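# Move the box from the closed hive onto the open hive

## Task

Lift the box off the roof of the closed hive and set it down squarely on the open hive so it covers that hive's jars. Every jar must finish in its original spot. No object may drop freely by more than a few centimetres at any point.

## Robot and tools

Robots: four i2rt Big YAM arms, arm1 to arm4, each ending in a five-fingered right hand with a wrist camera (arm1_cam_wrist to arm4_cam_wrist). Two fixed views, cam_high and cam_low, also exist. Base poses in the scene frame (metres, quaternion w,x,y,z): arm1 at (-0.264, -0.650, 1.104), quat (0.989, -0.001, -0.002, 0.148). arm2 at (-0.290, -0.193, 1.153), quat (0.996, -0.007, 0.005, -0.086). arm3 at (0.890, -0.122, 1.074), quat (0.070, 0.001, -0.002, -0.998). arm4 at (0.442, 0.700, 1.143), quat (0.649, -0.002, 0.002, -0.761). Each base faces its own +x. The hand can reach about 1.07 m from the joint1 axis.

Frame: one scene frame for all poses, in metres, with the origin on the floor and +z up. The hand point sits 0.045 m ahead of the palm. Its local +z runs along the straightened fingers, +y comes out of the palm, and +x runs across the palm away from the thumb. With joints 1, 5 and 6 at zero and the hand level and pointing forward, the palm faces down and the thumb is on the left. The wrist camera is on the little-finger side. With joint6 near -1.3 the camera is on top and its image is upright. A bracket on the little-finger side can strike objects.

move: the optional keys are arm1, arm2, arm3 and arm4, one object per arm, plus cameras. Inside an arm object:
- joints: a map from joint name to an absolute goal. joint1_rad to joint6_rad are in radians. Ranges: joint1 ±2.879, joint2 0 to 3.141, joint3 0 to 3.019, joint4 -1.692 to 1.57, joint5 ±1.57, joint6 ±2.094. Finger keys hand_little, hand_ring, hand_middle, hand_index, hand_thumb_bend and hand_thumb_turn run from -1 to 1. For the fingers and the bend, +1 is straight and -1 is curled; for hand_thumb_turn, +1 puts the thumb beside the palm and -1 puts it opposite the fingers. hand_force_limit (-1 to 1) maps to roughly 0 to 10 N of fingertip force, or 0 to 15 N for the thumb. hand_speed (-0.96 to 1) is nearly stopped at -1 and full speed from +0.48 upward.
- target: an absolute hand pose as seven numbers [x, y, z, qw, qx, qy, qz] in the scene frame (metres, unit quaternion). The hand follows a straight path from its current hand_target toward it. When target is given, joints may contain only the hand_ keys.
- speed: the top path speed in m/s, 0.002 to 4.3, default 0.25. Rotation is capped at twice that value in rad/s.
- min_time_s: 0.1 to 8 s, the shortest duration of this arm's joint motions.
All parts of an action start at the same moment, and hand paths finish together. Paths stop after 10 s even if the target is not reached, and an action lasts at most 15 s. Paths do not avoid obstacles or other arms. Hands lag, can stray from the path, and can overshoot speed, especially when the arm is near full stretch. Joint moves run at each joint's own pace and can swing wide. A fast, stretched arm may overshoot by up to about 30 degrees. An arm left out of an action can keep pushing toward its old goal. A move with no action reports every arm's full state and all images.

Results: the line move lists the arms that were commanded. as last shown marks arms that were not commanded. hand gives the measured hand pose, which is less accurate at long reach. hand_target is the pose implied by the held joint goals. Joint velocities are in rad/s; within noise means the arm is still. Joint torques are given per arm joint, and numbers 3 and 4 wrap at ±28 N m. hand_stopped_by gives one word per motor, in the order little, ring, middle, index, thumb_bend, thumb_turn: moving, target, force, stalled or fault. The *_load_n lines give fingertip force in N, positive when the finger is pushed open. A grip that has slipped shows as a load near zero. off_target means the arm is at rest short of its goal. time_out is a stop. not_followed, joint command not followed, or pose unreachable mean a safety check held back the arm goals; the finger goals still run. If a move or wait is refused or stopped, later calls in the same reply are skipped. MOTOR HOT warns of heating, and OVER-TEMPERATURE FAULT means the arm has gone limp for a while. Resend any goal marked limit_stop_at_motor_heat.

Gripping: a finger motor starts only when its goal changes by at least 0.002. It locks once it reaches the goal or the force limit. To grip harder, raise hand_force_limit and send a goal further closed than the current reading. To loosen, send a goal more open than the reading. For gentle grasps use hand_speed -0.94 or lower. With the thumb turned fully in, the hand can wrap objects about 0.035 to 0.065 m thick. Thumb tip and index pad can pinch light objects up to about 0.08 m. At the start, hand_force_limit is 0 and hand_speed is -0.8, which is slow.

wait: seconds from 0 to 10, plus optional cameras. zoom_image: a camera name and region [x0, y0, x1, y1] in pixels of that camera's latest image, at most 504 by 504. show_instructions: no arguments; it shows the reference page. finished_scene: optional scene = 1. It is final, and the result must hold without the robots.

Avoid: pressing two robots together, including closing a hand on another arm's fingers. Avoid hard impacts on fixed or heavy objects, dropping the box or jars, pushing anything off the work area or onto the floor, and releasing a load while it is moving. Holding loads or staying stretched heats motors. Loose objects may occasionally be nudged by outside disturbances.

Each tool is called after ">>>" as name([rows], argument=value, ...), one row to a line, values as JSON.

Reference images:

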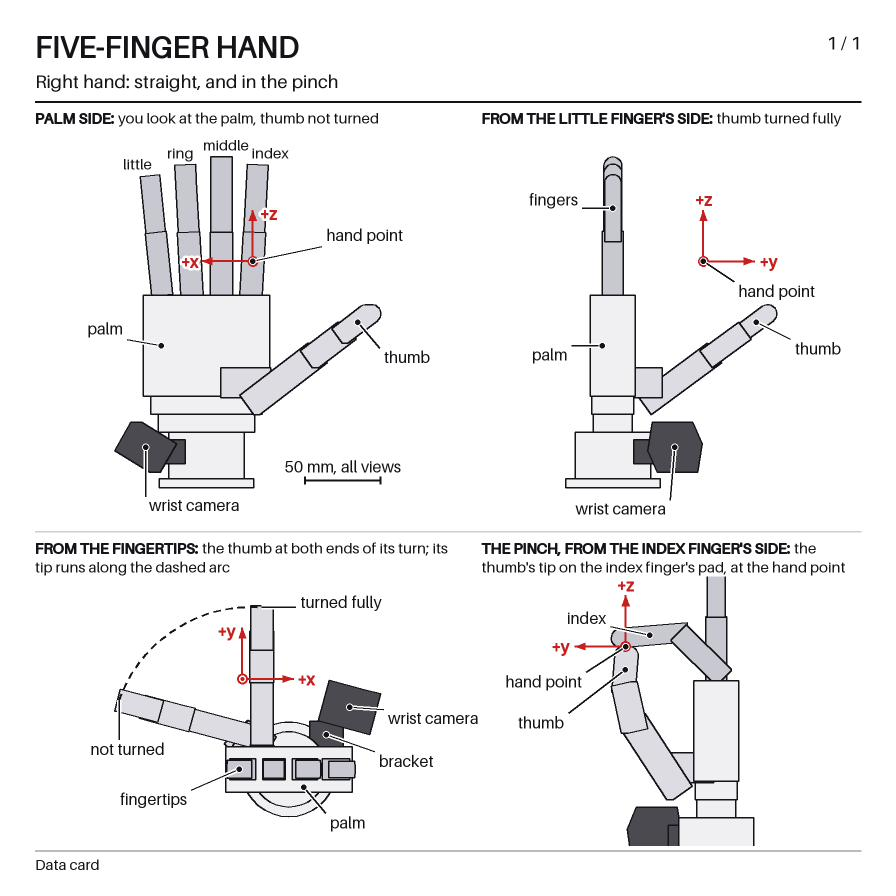

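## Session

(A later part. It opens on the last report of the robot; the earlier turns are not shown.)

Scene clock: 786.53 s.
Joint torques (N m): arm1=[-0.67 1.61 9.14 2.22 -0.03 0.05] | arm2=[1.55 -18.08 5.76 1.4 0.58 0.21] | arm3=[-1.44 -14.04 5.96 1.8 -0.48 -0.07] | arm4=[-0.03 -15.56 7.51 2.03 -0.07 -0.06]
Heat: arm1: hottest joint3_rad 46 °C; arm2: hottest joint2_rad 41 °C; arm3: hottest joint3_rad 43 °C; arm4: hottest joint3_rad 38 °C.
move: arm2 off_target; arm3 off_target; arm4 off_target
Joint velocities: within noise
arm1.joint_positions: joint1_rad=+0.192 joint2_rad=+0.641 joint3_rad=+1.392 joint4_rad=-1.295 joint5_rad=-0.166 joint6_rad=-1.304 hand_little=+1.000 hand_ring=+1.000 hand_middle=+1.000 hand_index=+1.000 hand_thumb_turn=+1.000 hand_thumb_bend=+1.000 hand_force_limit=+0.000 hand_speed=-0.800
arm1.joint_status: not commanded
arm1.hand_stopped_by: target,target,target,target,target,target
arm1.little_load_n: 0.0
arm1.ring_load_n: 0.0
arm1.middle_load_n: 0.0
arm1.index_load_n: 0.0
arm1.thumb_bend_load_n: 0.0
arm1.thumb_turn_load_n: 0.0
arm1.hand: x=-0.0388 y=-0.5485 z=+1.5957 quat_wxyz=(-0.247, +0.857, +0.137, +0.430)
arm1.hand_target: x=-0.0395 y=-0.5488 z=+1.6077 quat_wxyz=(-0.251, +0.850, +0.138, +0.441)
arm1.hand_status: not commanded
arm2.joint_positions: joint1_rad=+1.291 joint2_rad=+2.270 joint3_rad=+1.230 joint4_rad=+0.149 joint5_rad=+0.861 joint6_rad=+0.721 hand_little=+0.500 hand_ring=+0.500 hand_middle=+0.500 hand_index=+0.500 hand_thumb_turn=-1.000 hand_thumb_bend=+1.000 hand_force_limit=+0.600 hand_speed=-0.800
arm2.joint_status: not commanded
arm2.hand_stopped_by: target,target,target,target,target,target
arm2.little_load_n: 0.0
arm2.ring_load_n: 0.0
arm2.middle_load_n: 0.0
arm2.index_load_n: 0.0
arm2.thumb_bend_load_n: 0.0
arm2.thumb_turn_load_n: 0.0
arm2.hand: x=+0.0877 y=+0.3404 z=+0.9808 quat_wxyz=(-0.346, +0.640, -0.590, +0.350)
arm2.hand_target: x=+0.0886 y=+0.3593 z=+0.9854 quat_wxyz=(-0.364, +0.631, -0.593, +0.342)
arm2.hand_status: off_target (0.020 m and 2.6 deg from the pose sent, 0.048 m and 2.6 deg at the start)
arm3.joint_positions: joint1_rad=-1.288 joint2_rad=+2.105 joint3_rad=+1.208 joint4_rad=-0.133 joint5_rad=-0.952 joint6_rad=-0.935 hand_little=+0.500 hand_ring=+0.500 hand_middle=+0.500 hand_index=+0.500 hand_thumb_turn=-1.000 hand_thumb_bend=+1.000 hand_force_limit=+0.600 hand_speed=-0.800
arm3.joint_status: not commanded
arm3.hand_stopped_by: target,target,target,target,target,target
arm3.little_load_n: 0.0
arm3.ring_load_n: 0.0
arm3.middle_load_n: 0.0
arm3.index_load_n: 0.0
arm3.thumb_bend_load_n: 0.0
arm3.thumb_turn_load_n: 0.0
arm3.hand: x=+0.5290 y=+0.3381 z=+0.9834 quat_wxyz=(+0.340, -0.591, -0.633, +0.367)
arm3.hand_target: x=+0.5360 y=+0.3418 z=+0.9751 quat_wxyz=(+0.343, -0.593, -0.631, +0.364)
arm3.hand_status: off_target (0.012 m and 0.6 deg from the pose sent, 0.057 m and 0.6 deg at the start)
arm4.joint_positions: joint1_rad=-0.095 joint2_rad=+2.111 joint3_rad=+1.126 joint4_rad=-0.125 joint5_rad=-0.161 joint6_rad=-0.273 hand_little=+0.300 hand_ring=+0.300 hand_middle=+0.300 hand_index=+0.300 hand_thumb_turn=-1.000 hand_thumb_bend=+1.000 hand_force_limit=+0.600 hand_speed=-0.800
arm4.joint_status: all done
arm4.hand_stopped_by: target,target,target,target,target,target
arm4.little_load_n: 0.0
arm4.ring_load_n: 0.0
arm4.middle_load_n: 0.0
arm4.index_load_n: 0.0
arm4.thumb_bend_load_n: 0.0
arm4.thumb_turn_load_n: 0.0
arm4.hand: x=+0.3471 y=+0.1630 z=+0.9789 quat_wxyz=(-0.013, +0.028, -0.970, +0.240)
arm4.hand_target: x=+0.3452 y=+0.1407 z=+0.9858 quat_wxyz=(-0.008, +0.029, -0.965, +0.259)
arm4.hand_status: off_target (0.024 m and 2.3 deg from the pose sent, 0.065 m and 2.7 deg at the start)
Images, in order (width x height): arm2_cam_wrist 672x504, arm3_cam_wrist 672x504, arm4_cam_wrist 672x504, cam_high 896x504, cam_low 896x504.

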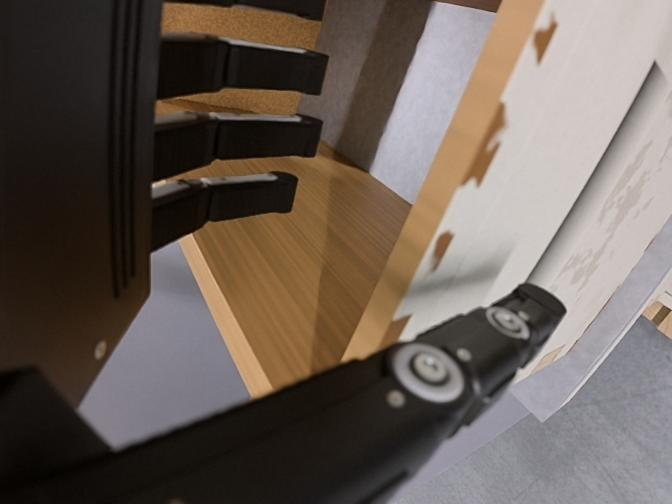

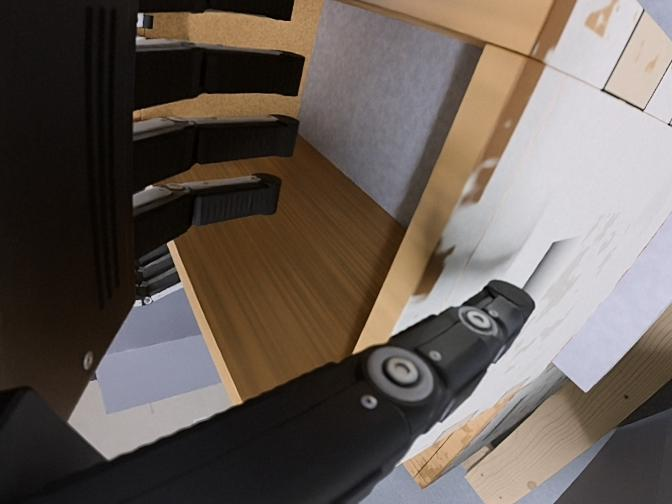

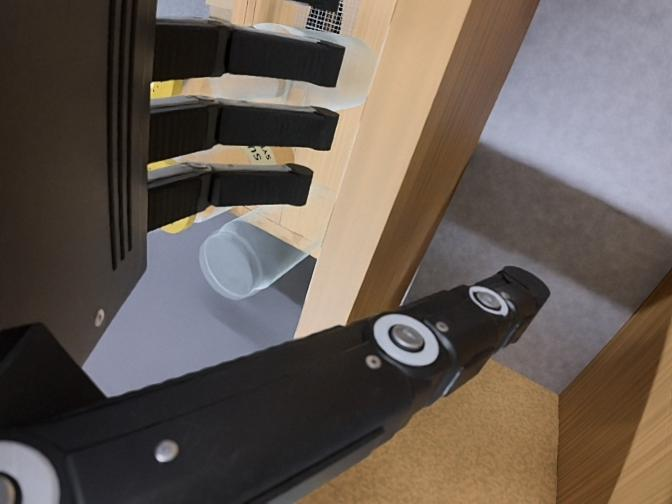

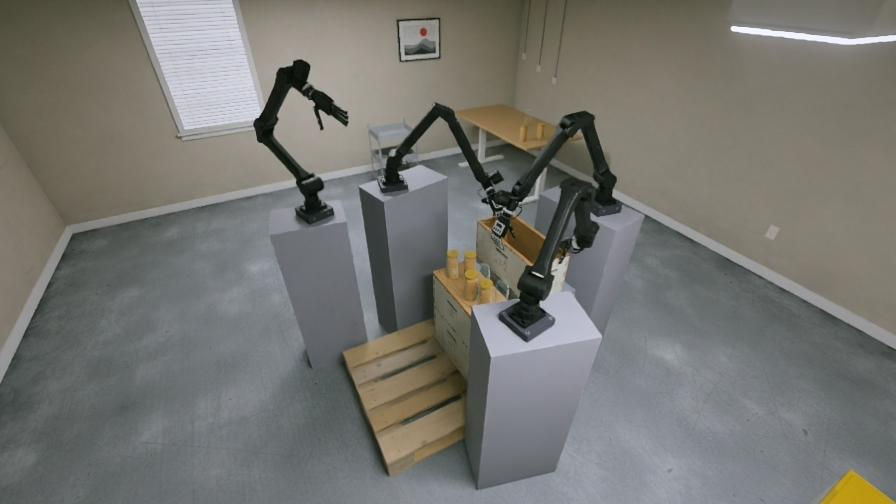

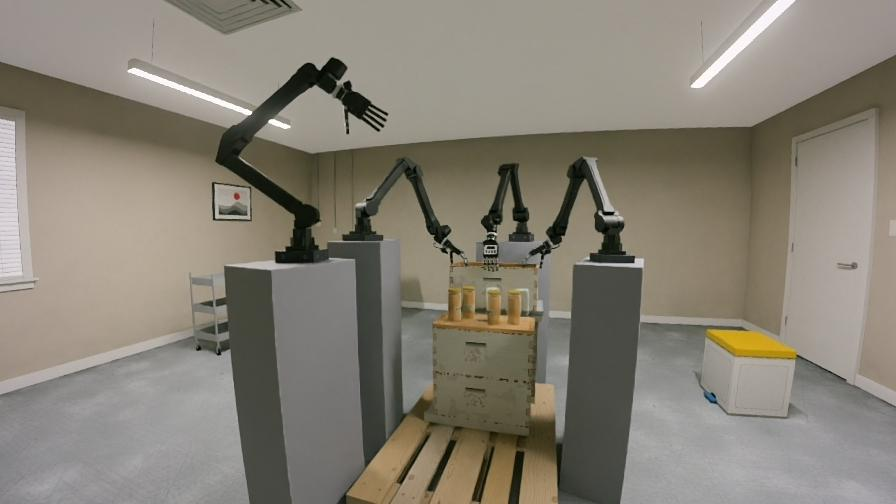

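>>> move(arm2={"target": [0.089, 0.360, 0.945, 0.3642, -0.6308, 0.5934, -0.3426], "speed": 0.08}, arm3={"target": [0.536, 0.342, 0.933, 0.3426, -0.5934, -0.6308, 0.3642], "speed": 0.08}, arm4={"target": [0.347, 0.137, 0.932, 0.0079, -0.0295, 0.9655, -0.2587], "speed": 0.08}, cameras=["all"])

>>> zoom_image(camera="cam_low", region=[440, 200, 560, 320])

>>> zoom_image(camera="arm1_cam_wrist", region=[190, 50, 320, 180])

Scene clock: 793.33 s.
Joint torques (N m): arm1=[-0.62 1.67 9.25 2.19 -0.02 0.04] | arm2=[1.55 -18.32 5.23 1.47 0.57 0.2] | arm3=[-1.32 -10.05 6.01 1.42 0.52 0.06] | arm4=[0.09 -15.44 6.97 1.81 -0.04 -0.06]
Heat: arm1: hottest joint3_rad 46 °C; arm2: hottest joint2_rad 41 °C; arm3: hottest joint3_rad 43 °C; arm4: hottest joint3_rad 38 °C.
move: arm2 off_target; arm3 off_target; arm4 off_target
Joint velocities: within noise
arm1: as last shown
arm2.joint_positions: joint1_rad=+1.291 joint2_rad=+2.359 joint3_rad=+1.263 joint4_rad=+0.210 joint5_rad=+0.861 joint6_rad=+0.721 hand_little=+0.500 hand_ring=+0.500 hand_middle=+0.500 hand_index=+0.500 hand_thumb_turn=-1.000 hand_thumb_bend=+1.000 hand_force_limit=+0.600 hand_speed=-0.800
arm2.joint_status: not commanded
arm2.hand_stopped_by: target,target,target,target,target,target
arm2.little_load_n: 0.0
arm2.ring_load_n: 0.0
arm2.middle_load_n: 0.0
arm2.index_load_n: 0.0
arm2.thumb_bend_load_n: 0.0
arm2.thumb_turn_load_n: 0.0
arm2.hand: x=+0.0885 y=+0.3424 z=+0.9435 quat_wxyz=(-0.348, +0.639, -0.590, +0.349)
arm2.hand_target: x=+0.0886 y=+0.3594 z=+0.9454 quat_wxyz=(-0.364, +0.631, -0.593, +0.342)
arm2.hand_status: off_target (0.018 m and 2.3 deg from the pose sent, 0.041 m and 2.6 deg at the start)
arm3.joint_positions: joint1_rad=-1.288 joint2_rad=+2.135 joint3_rad=+1.208 joint4_rad=-0.043 joint5_rad=-0.979 joint6_rad=-0.948 hand_little=+0.500 hand_ring=+0.500 hand_middle=+0.500 hand_index=+0.500 hand_thumb_turn=-1.000 hand_thumb_bend=+1.000 hand_force_limit=+0.600 hand_speed=-0.800
arm3.joint_status: not commanded
arm3.hand_stopped_by: target,target,target,target,target,target
arm3.little_load_n: 3.0
arm3.ring_load_n: 0.0
arm3.middle_load_n: 0.0
arm3.index_load_n: 0.0
arm3.thumb_bend_load_n: 0.0
arm3.thumb_turn_load_n: 0.0
arm3.hand: x=+0.5221 y=+0.3467 z=+0.9753 quat_wxyz=(+0.368, -0.566, -0.641, +0.366)
arm3.hand_target: x=+0.5369 y=+0.3396 z=+0.9353 quat_wxyz=(+0.342, -0.593, -0.631, +0.364)
arm3.hand_status: off_target (0.045 m and 4.4 deg from the pose sent, 0.051 m and 0.6 deg at the start)
arm4.joint_positions: joint1_rad=-0.092 joint2_rad=+2.232 joint3_rad=+1.154 joint4_rad=-0.029 joint5_rad=-0.158 joint6_rad=-0.268 hand_little=+0.300 hand_ring=+0.300 hand_middle=+0.300 hand_index=+0.300 hand_thumb_turn=-1.000 hand_thumb_bend=+1.000 hand_force_limit=+0.600 hand_speed=-0.800
arm4.joint_status: not commanded
arm4.hand_stopped_by: target,target,target,target,target,target
arm4.little_load_n: 0.0
arm4.ring_load_n: 0.0
arm4.middle_load_n: 0.0
arm4.index_load_n: 0.0
arm4.thumb_bend_load_n: 0.0
arm4.thumb_turn_load_n: 0.0
arm4.hand: x=+0.3477 y=+0.1595 z=+0.9283 quat_wxyz=(-0.013, +0.028, -0.970, +0.241)
arm4.hand_target: x=+0.3473 y=+0.1376 z=+0.9327 quat_wxyz=(-0.008, +0.030, -0.965, +0.259)
arm4.hand_status: off_target (0.023 m and 2.2 deg from the pose sent, 0.054 m and 2.3 deg at the start)
pictures: arm1_cam_wrist, arm2_cam_wrist, arm3_cam_wrist, arm4_cam_wrist, cam_high, cam_low
Images, in order (width x height): arm1_cam_wrist 672x504, arm2_cam_wrist 672x504, arm3_cam_wrist 672x504, arm4_cam_wrist 672x504, cam_high 896x504, cam_low 896x504.

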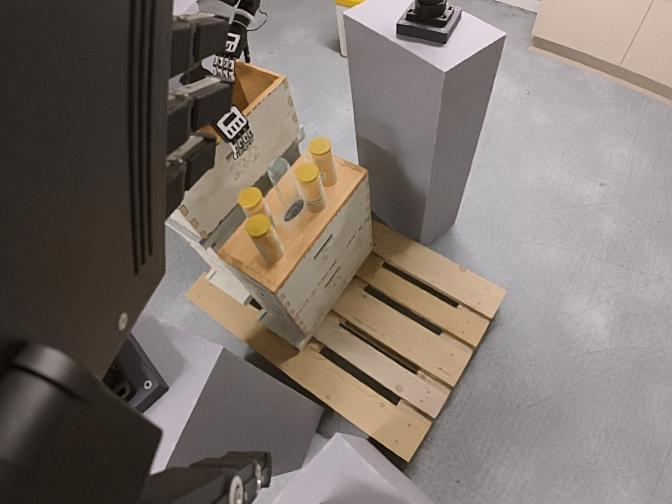

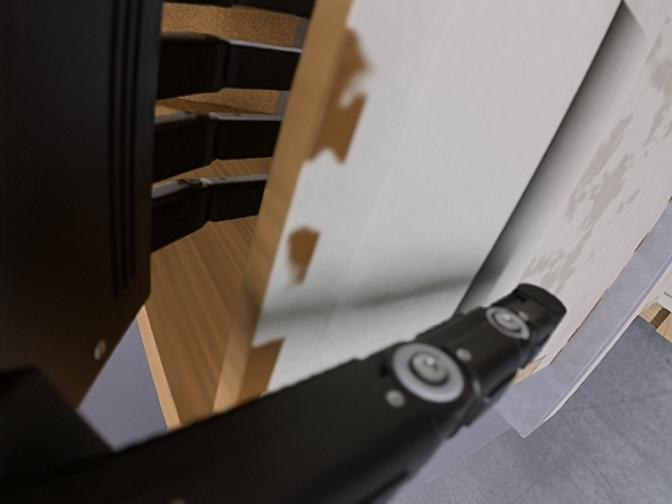

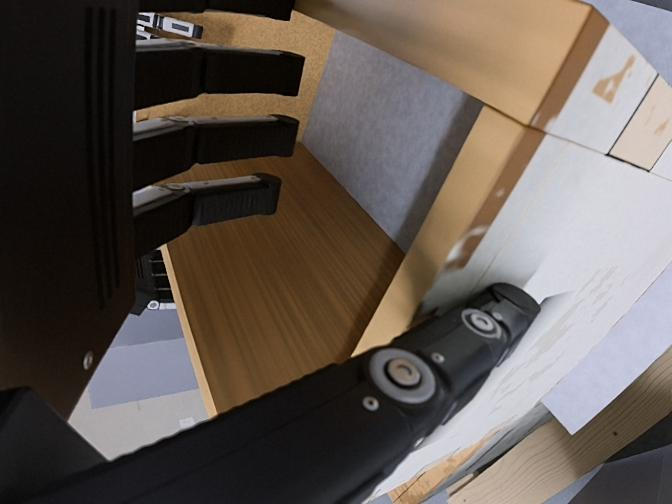

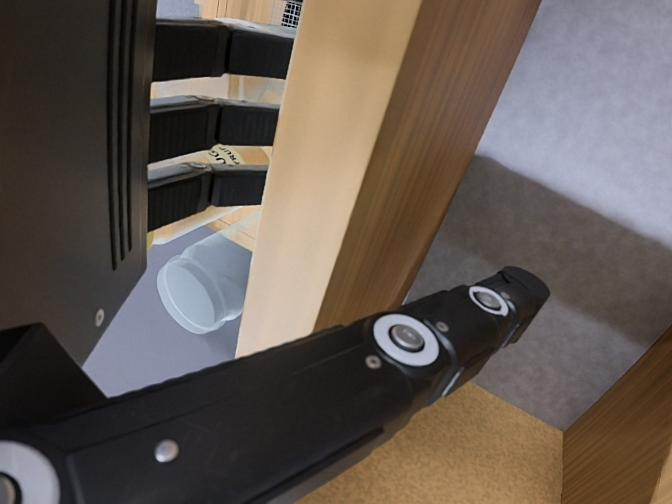

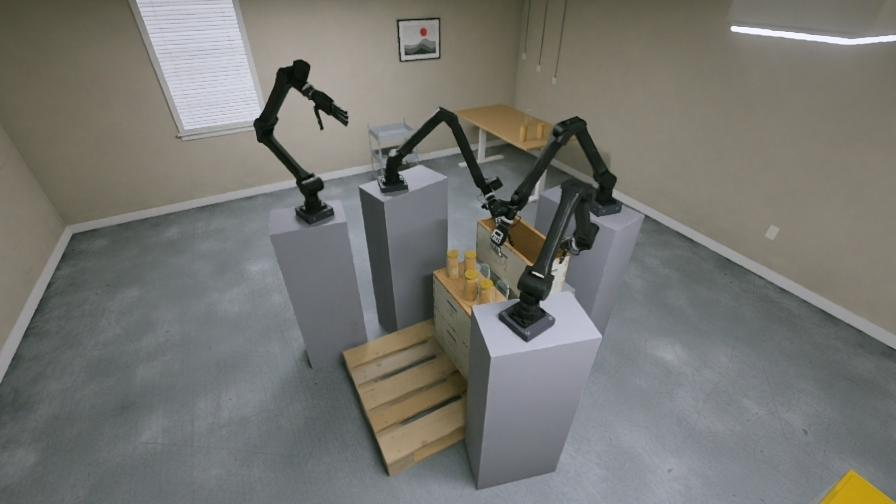

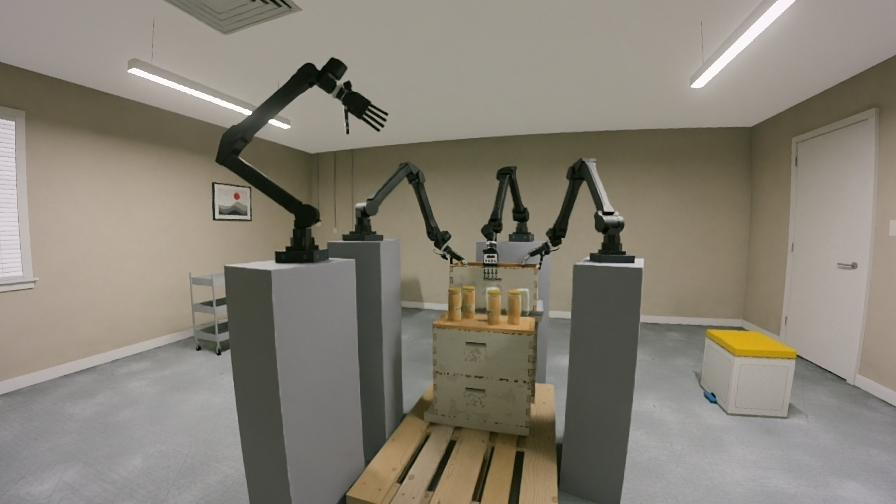

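Scaled by 4.200 from the camera's image (finer frame: 1280x720).

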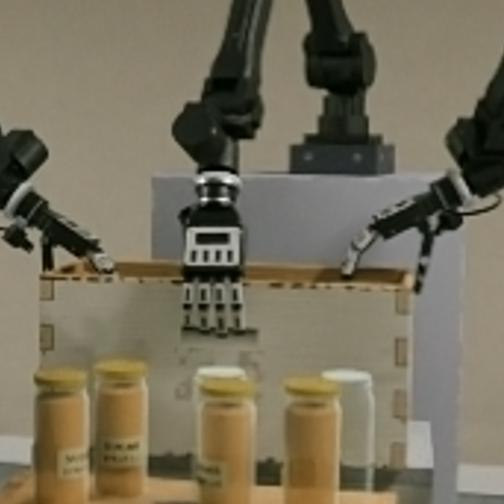

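Scaled by 3.877 from the camera's image (finer frame: 960x720).

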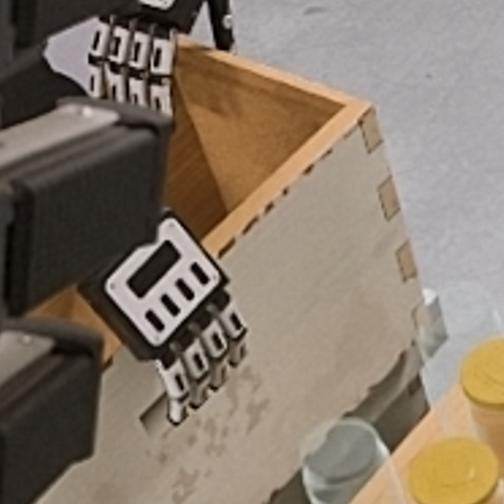

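>>> move(arm3={"target": [0.536, 0.336, 1.01, 0.3426, -0.5934, -0.6308, 0.3642], "speed": 0.1}, cameras=["arm3_cam_wrist"])

>>> move(arm3={"target": [0.536, 0.312, 0.985, 0.3426, -0.5934, -0.6308, 0.3642], "speed": 0.1}, cameras=["arm3_cam_wrist", "cam_low"])

Scene clock: 804.70 s.
Joint torques (N m): arm1=[-0.56 1.85 9.24 2.17 -0.05 0.04] | arm2=[1.49 -18.32 5.33 1.42 0.57 0.2] | arm3=[-1.03 -14.45 6.39 0.76 -0.4 0.11] | arm4=[0.21 -16.09 6.91 1.85 -0.02 -0.03]
Heat: arm1: hottest joint3_rad 46 °C; arm2: hottest joint2_rad 41 °C; arm3: hottest joint3_rad 42 °C; arm4: hottest joint3_rad 37 °C.
move: arm3 done
Joint velocities: within noise
arm1, arm2, arm4: as last shown
arm3.joint_positions: joint1_rad=-1.288 joint2_rad=+2.034 joint3_rad=+1.188 joint4_rad=-0.166 joint5_rad=-0.951 joint6_rad=-0.945 hand_little=+0.500 hand_ring=+0.500 hand_middle=+0.500 hand_index=+0.500 hand_thumb_turn=-1.000 hand_thumb_bend=+1.000 hand_force_limit=+0.600 hand_speed=-0.800
arm3.joint_status: not commanded
arm3.hand_stopped_by: target,target,target,target,target,target
arm3.little_load_n: 0.0
arm3.ring_load_n: 0.0
arm3.middle_load_n: 0.0
arm3.index_load_n: 0.0
arm3.thumb_bend_load_n: 0.0
arm3.thumb_turn_load_n: 0.0
arm3.hand: x=+0.5306 y=+0.3368 z=+1.0136 quat_wxyz=(+0.349, -0.584, -0.637, +0.362)
arm3.hand_target: x=+0.5359 y=+0.3360 z=+1.0100 quat_wxyz=(+0.343, -0.593, -0.631, +0.364)
arm3.hand_status: done (0.007 m and 1.6 deg from the pose sent, 0.039 m and 4.4 deg at the start)
Images, in order (width x height): arm3_cam_wrist 672x504.

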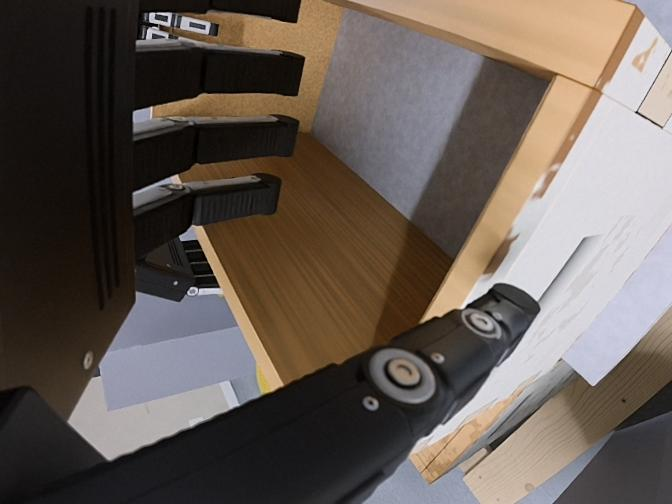

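Scene clock: 805.73 s.
Joint torques (N m): arm1=[-0.67 1.9 9.22 2.26 -0.05 0.04] | arm2=[1.61 -18.2 5.31 1.42 0.57 0.21] | arm3=[0.32 -12.81 5.78 1.85 -0.38 0.08] | arm4=[-0.56 -15.91 6.98 1.91 -0.04 -0.06]
Heat: arm1: hottest joint3_rad 46 °C; arm2: hottest joint2_rad 41 °C; arm3: hottest joint3_rad 41 °C; arm4: hottest joint3_rad 37 °C.
move: arm3 off_target
Joint velocities: within noise
arm1, arm2, arm4: as last shown
arm3.joint_positions: joint1_rad=-1.288 joint2_rad=+2.037 joint3_rad=+1.111 joint4_rad=-0.076 joint5_rad=-0.942 joint6_rad=-0.920 hand_little=+0.500 hand_ring=+0.500 hand_middle=+0.500 hand_index=+0.500 hand_thumb_turn=-1.000 hand_thumb_bend=+1.000 hand_force_limit=+0.600 hand_speed=-0.800
arm3.joint_status: not commanded
arm3.hand_stopped_by: target,target,target,target,target,target
arm3.little_load_n: -0.5
arm3.ring_load_n: 0.0
arm3.middle_load_n: 0.0
arm3.index_load_n: 0.0
arm3.thumb_bend_load_n: 0.0
arm3.thumb_turn_load_n: 0.0
arm3.hand: x=+0.5395 y=+0.3176 z=+0.9942 quat_wxyz=(+0.349, -0.591, -0.631, +0.361)
arm3.hand_target: x=+0.5361 y=+0.3118 z=+0.9851 quat_wxyz=(+0.342, -0.593, -0.631, +0.364)
arm3.hand_status: off_target (0.011 m and 0.8 deg from the pose sent, 0.038 m and 1.6 deg at the start)
Images, in order (width x height): arm3_cam_wrist 672x504, cam_low 896x504.

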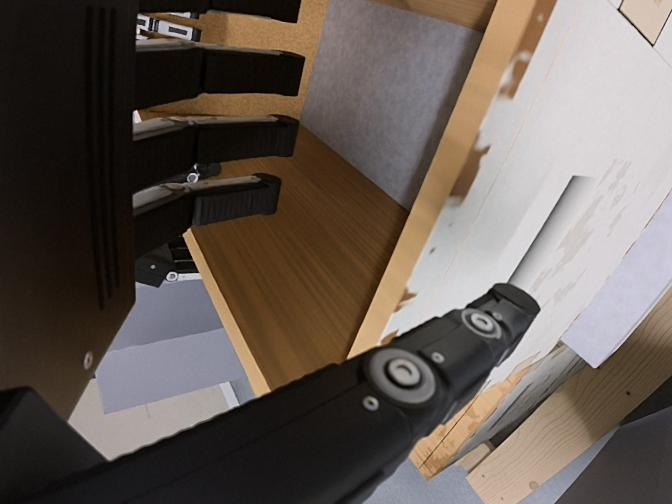

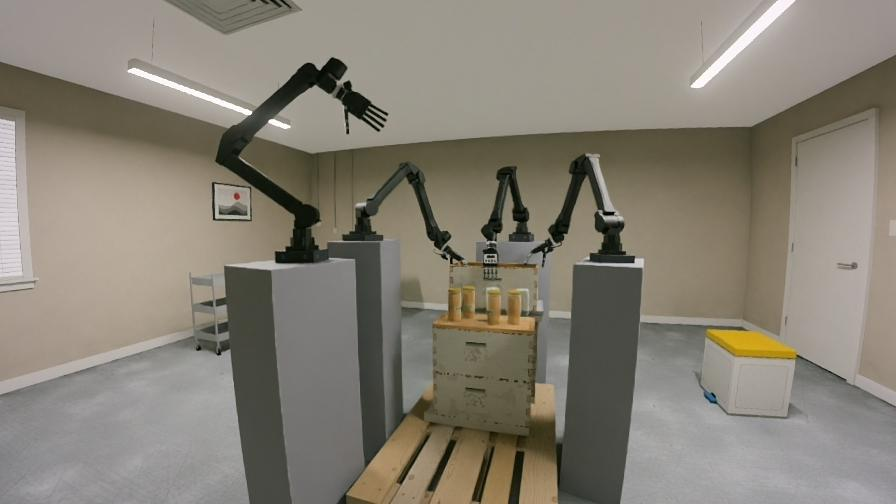

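>>> move(arm3={"target": [0.529, 0.318, 0.932, 0.3426, -0.5934, -0.6308, 0.3642], "speed": 0.08}, cameras=["arm3_cam_wrist", "cam_low"])

>>> zoom_image(camera="cam_low", region=[440, 200, 560, 320])

Scene clock: 810.00 s.
Joint torques (N m): arm1=[-0.73 1.73 9.24 2.24 -0.03 0.03] | arm2=[1.55 -18.14 5.31 1.46 0.57 0.19] | arm3=[0.67 -13.68 6.95 1.8 -0.41 0.11] | arm4=[-0.5 -15.44 7.04 1.83 -0.01 -0.02]
Heat: arm1: hottest joint3_rad 46 °C; arm2: hottest joint2_rad 41 °C; arm3: hottest joint3_rad 41 °C; arm4: hottest joint3_rad 37 °C.
move: arm3 off_target
Joint velocities: within noise
arm1, arm2, arm4: as last shown
arm3.joint_positions: joint1_rad=-1.286 joint2_rad=+2.173 joint3_rad=+1.121 joint4_rad=+0.028 joint5_rad=-0.938 joint6_rad=-0.909 hand_little=+0.500 hand_ring=+0.500 hand_middle=+0.500 hand_index=+0.500 hand_thumb_turn=-1.000 hand_thumb_bend=+1.000 hand_force_limit=+0.600 hand_speed=-0.800
arm3.joint_status: not commanded
arm3.hand_stopped_by: target,target,target,target,target,target
arm3.little_load_n: 0.0
arm3.ring_load_n: 0.0
arm3.middle_load_n: 0.0
arm3.index_load_n: 0.0
arm3.thumb_bend_load_n: 0.0
arm3.thumb_turn_load_n: 0.0
arm3.hand: x=+0.5412 y=+0.3114 z=+0.9318 quat_wxyz=(+0.337, -0.601, -0.626, +0.365)
arm3.hand_target: x=+0.5291 y=+0.3176 z=+0.9322 quat_wxyz=(+0.343, -0.593, -0.631, +0.364)
arm3.hand_status: off_target (0.014 m and 1.2 deg from the pose sent, 0.063 m and 0.8 deg at the start)
Images, in order (width x height): arm3_cam_wrist 672x504, cam_low 896x504.

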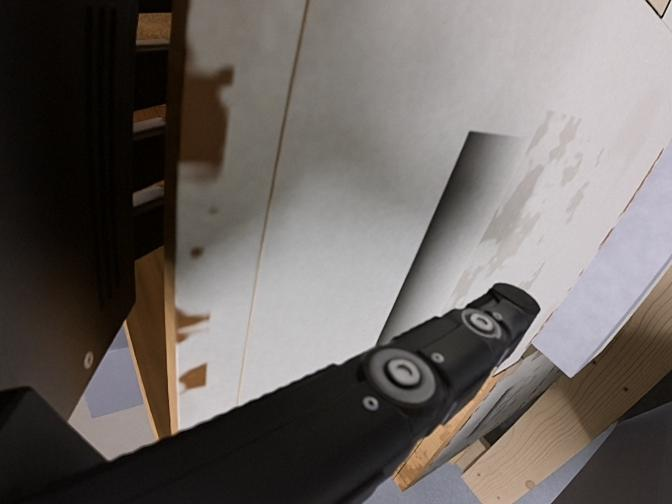

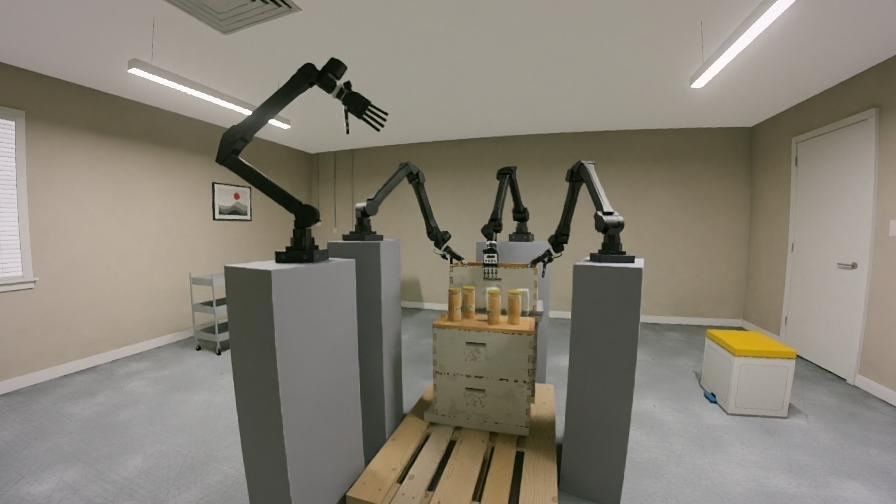

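Scaled by 4.200 from the camera's image (finer frame: 1280x720).

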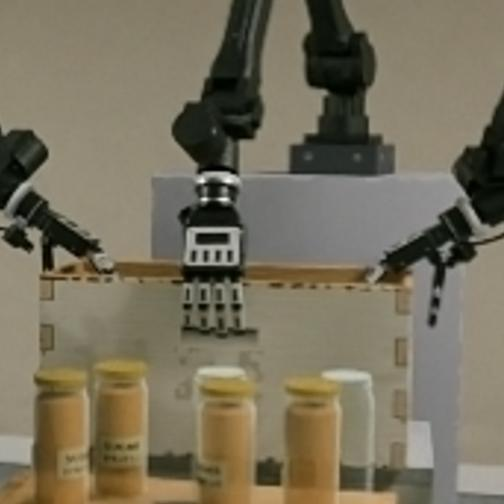

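>>> move(arm2={"target": [0.089, 0.355, 0.936, 0.3642, -0.6308, 0.5934, -0.3426], "speed": 0.05}, arm3={"target": [0.516, 0.320, 0.932, 0.3426, -0.5934, -0.6308, 0.3642], "speed": 0.05}, cameras=["arm2_cam_wrist", "arm3_cam_wrist"])

Scene clock: 826.13 s.
Joint torques (N m): arm1=[-0.67 1.85 9.17 2.18 -0.03 0.04] | arm2=[1.14 -17.9 4.81 1.46 0.49 0.14] | arm3=[0.5 -13.33 7.12 1.85 -0.37 0.12] | arm4=[0.03 -15.68 6.98 2 -0.02 -0.05]
Heat: arm1: hottest joint3_rad 46 °C; arm2: hottest joint2_rad 40 °C; arm3: hottest joint3_rad 42 °C; arm4: hottest joint2_rad 37 °C.
move: arm2 off_target; arm3 off_target
Joint velocities: within noise
arm1, arm4: as last shown
arm2.joint_positions: joint1_rad=+1.291 joint2_rad=+2.372 joint3_rad=+1.263 joint4_rad=+0.236 joint5_rad=+0.861 joint6_rad=+0.721 hand_little=+0.500 hand_ring=+0.500 hand_middle=+0.500 hand_index=+0.500 hand_thumb_turn=-1.000 hand_thumb_bend=+1.000 hand_force_limit=+0.600 hand_speed=-0.800
arm2.joint_status: not commanded
arm2.hand_stopped_by: target,target,target,target,target,target
arm2.little_load_n: 0.0
arm2.ring_load_n: 0.0
arm2.middle_load_n: -0.5
arm2.index_load_n: 0.0
arm2.thumb_bend_load_n: 0.0
arm2.thumb_turn_load_n: 0.5
arm2.hand: x=+0.0889 y=+0.3433 z=+0.9389 quat_wxyz=(-0.353, +0.636, -0.591, +0.348)
arm2.hand_target: x=+0.0888 y=+0.3546 z=+0.9362 quat_wxyz=(-0.364, +0.631, -0.593, +0.342)
arm2.hand_status: off_target (0.012 m and 1.6 deg from the pose sent, 0.015 m and 2.3 deg at the start)
arm3.joint_positions: joint1_rad=-1.263 joint2_rad=+2.176 joint3_rad=+1.141 joint4_rad=+0.040 joint5_rad=-0.927 joint6_rad=-0.881 hand_little=+0.500 hand_ring=+0.500 hand_middle=+0.500 hand_index=+0.500 hand_thumb_turn=-1.000 hand_thumb_bend=+1.000 hand_force_limit=+0.600 hand_speed=-0.800
arm3.joint_status: not commanded
arm3.hand_stopped_by: target,target,target,target,target,target
arm3.little_load_n: -0.5
arm3.ring_load_n: 0.0
arm3.middle_load_n: -0.5
arm3.index_load_n: 0.0
arm3.thumb_bend_load_n: 0.0
arm3.thumb_turn_load_n: 0.0
arm3.hand: x=+0.5266 y=+0.3149 z=+0.9356 quat_wxyz=(+0.339, -0.598, -0.628, +0.364)
arm3.hand_target: x=+0.5163 y=+0.3196 z=+0.9321 quat_wxyz=(+0.342, -0.593, -0.631, +0.364)
arm3.hand_status: off_target (0.012 m and 0.7 deg from the pose sent, 0.027 m and 1.2 deg at the start)
Images, in order (width x height): arm2_cam_wrist 672x504, arm3_cam_wrist 672x504.

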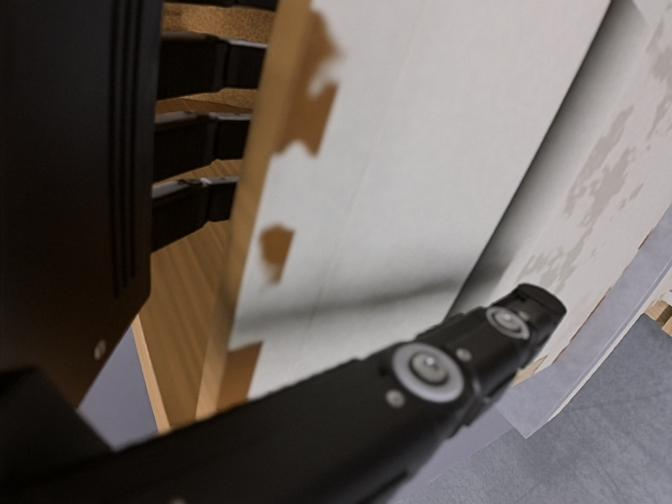

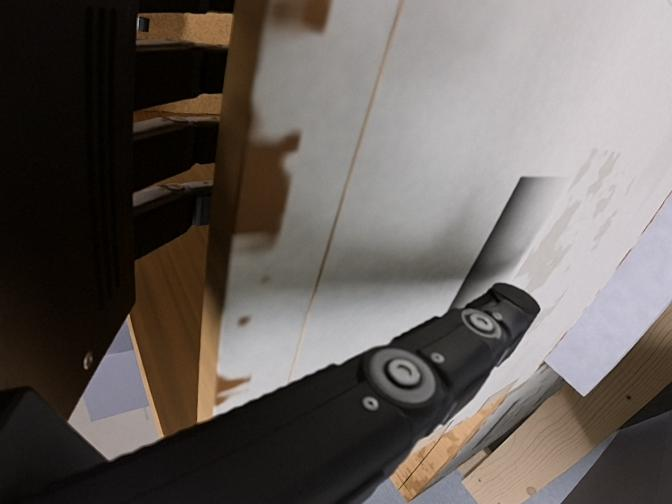

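>>> move(arm2={"target": [0.089, 0.353, 0.927, 0.3642, -0.6308, 0.5934, -0.3426], "speed": 0.05}, arm3={"target": [0.516, 0.322, 0.923, 0.3426, -0.5934, -0.6308, 0.3642], "speed": 0.05}, cameras=["arm2_cam_wrist", "arm3_cam_wrist"])

Scene clock: 831.83 s.
Joint torques (N m): arm1=[-0.62 1.73 9.18 2.25 -0.04 0.03] | arm2=[1.26 -17.96 4.81 1.5 0.45 0.13] | arm3=[0.44 -13.57 7.13 1.87 -0.41 0.09] | arm4=[-0.73 -16.09 6.93 1.87 -0.06 -0.01]
Heat: arm1: hottest joint3_rad 46 °C; arm2: hottest joint2_rad 40 °C; arm3: hottest joint3_rad 41 °C; arm4: hottest joint2_rad 37 °C.
move: arm2 off_target; arm3 off_target
Joint velocities: within noise
arm1, arm4: as last shown
arm2.joint_positions: joint1_rad=+1.291 joint2_rad=+2.393 joint3_rad=+1.263 joint4_rad=+0.254 joint5_rad=+0.861 joint6_rad=+0.721 hand_little=+0.500 hand_ring=+0.500 hand_middle=+0.500 hand_index=+0.500 hand_thumb_turn=-1.000 hand_thumb_bend=+1.000 hand_force_limit=+0.600 hand_speed=-0.800
arm2.joint_status: not commanded
arm2.hand_stopped_by: target,target,target,target,target,target
arm2.little_load_n: 0.0
arm2.ring_load_n: 0.0
arm2.middle_load_n: 0.0
arm2.index_load_n: 0.0
arm2.thumb_bend_load_n: 0.0
arm2.thumb_turn_load_n: 0.0
arm2.hand: x=+0.0874 y=+0.3404 z=+0.9288 quat_wxyz=(-0.352, +0.637, -0.591, +0.348)
arm2.hand_target: x=+0.0888 y=+0.3526 z=+0.9273 quat_wxyz=(-0.364, +0.631, -0.593, +0.342)
arm2.hand_status: off_target (0.013 m and 1.7 deg from the pose sent, 0.015 m and 1.6 deg at the start)
arm3.joint_positions: joint1_rad=-1.263 joint2_rad=+2.201 joint3_rad=+1.150 joint4_rad=+0.051 joint5_rad=-0.927 joint6_rad=-0.880 hand_little=+0.500 hand_ring=+0.500 hand_middle=+0.500 hand_index=+0.500 hand_thumb_turn=-1.000 hand_thumb_bend=+1.000 hand_force_limit=+0.600 hand_speed=-0.800
arm3.joint_status: not commanded
arm3.hand_stopped_by: target,target,target,target,target,target
arm3.little_load_n: 0.0
arm3.ring_load_n: 0.0
arm3.middle_load_n: -0.5
arm3.index_load_n: 0.0
arm3.thumb_bend_load_n: 0.0
arm3.thumb_turn_load_n: 0.0
arm3.hand: x=+0.5266 y=+0.3149 z=+0.9252 quat_wxyz=(+0.337, -0.600, -0.627, +0.365)
arm3.hand_target: x=+0.5162 y=+0.3217 z=+0.9232 quat_wxyz=(+0.343, -0.593, -0.631, +0.364)
arm3.hand_status: off_target (0.013 m and 1.1 deg from the pose sent, 0.018 m and 0.7 deg at the start)
Images, in order (width x height): arm2_cam_wrist 672x504, arm3_cam_wrist 672x504.

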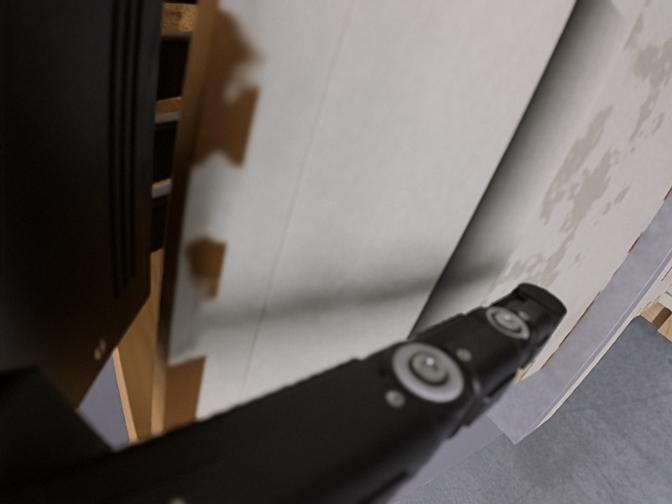

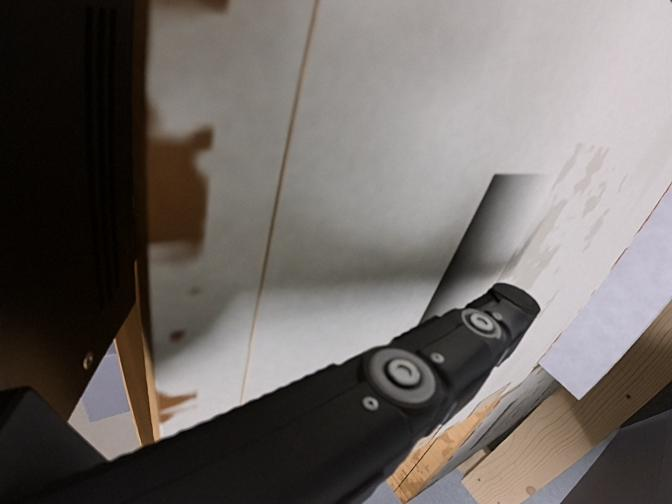

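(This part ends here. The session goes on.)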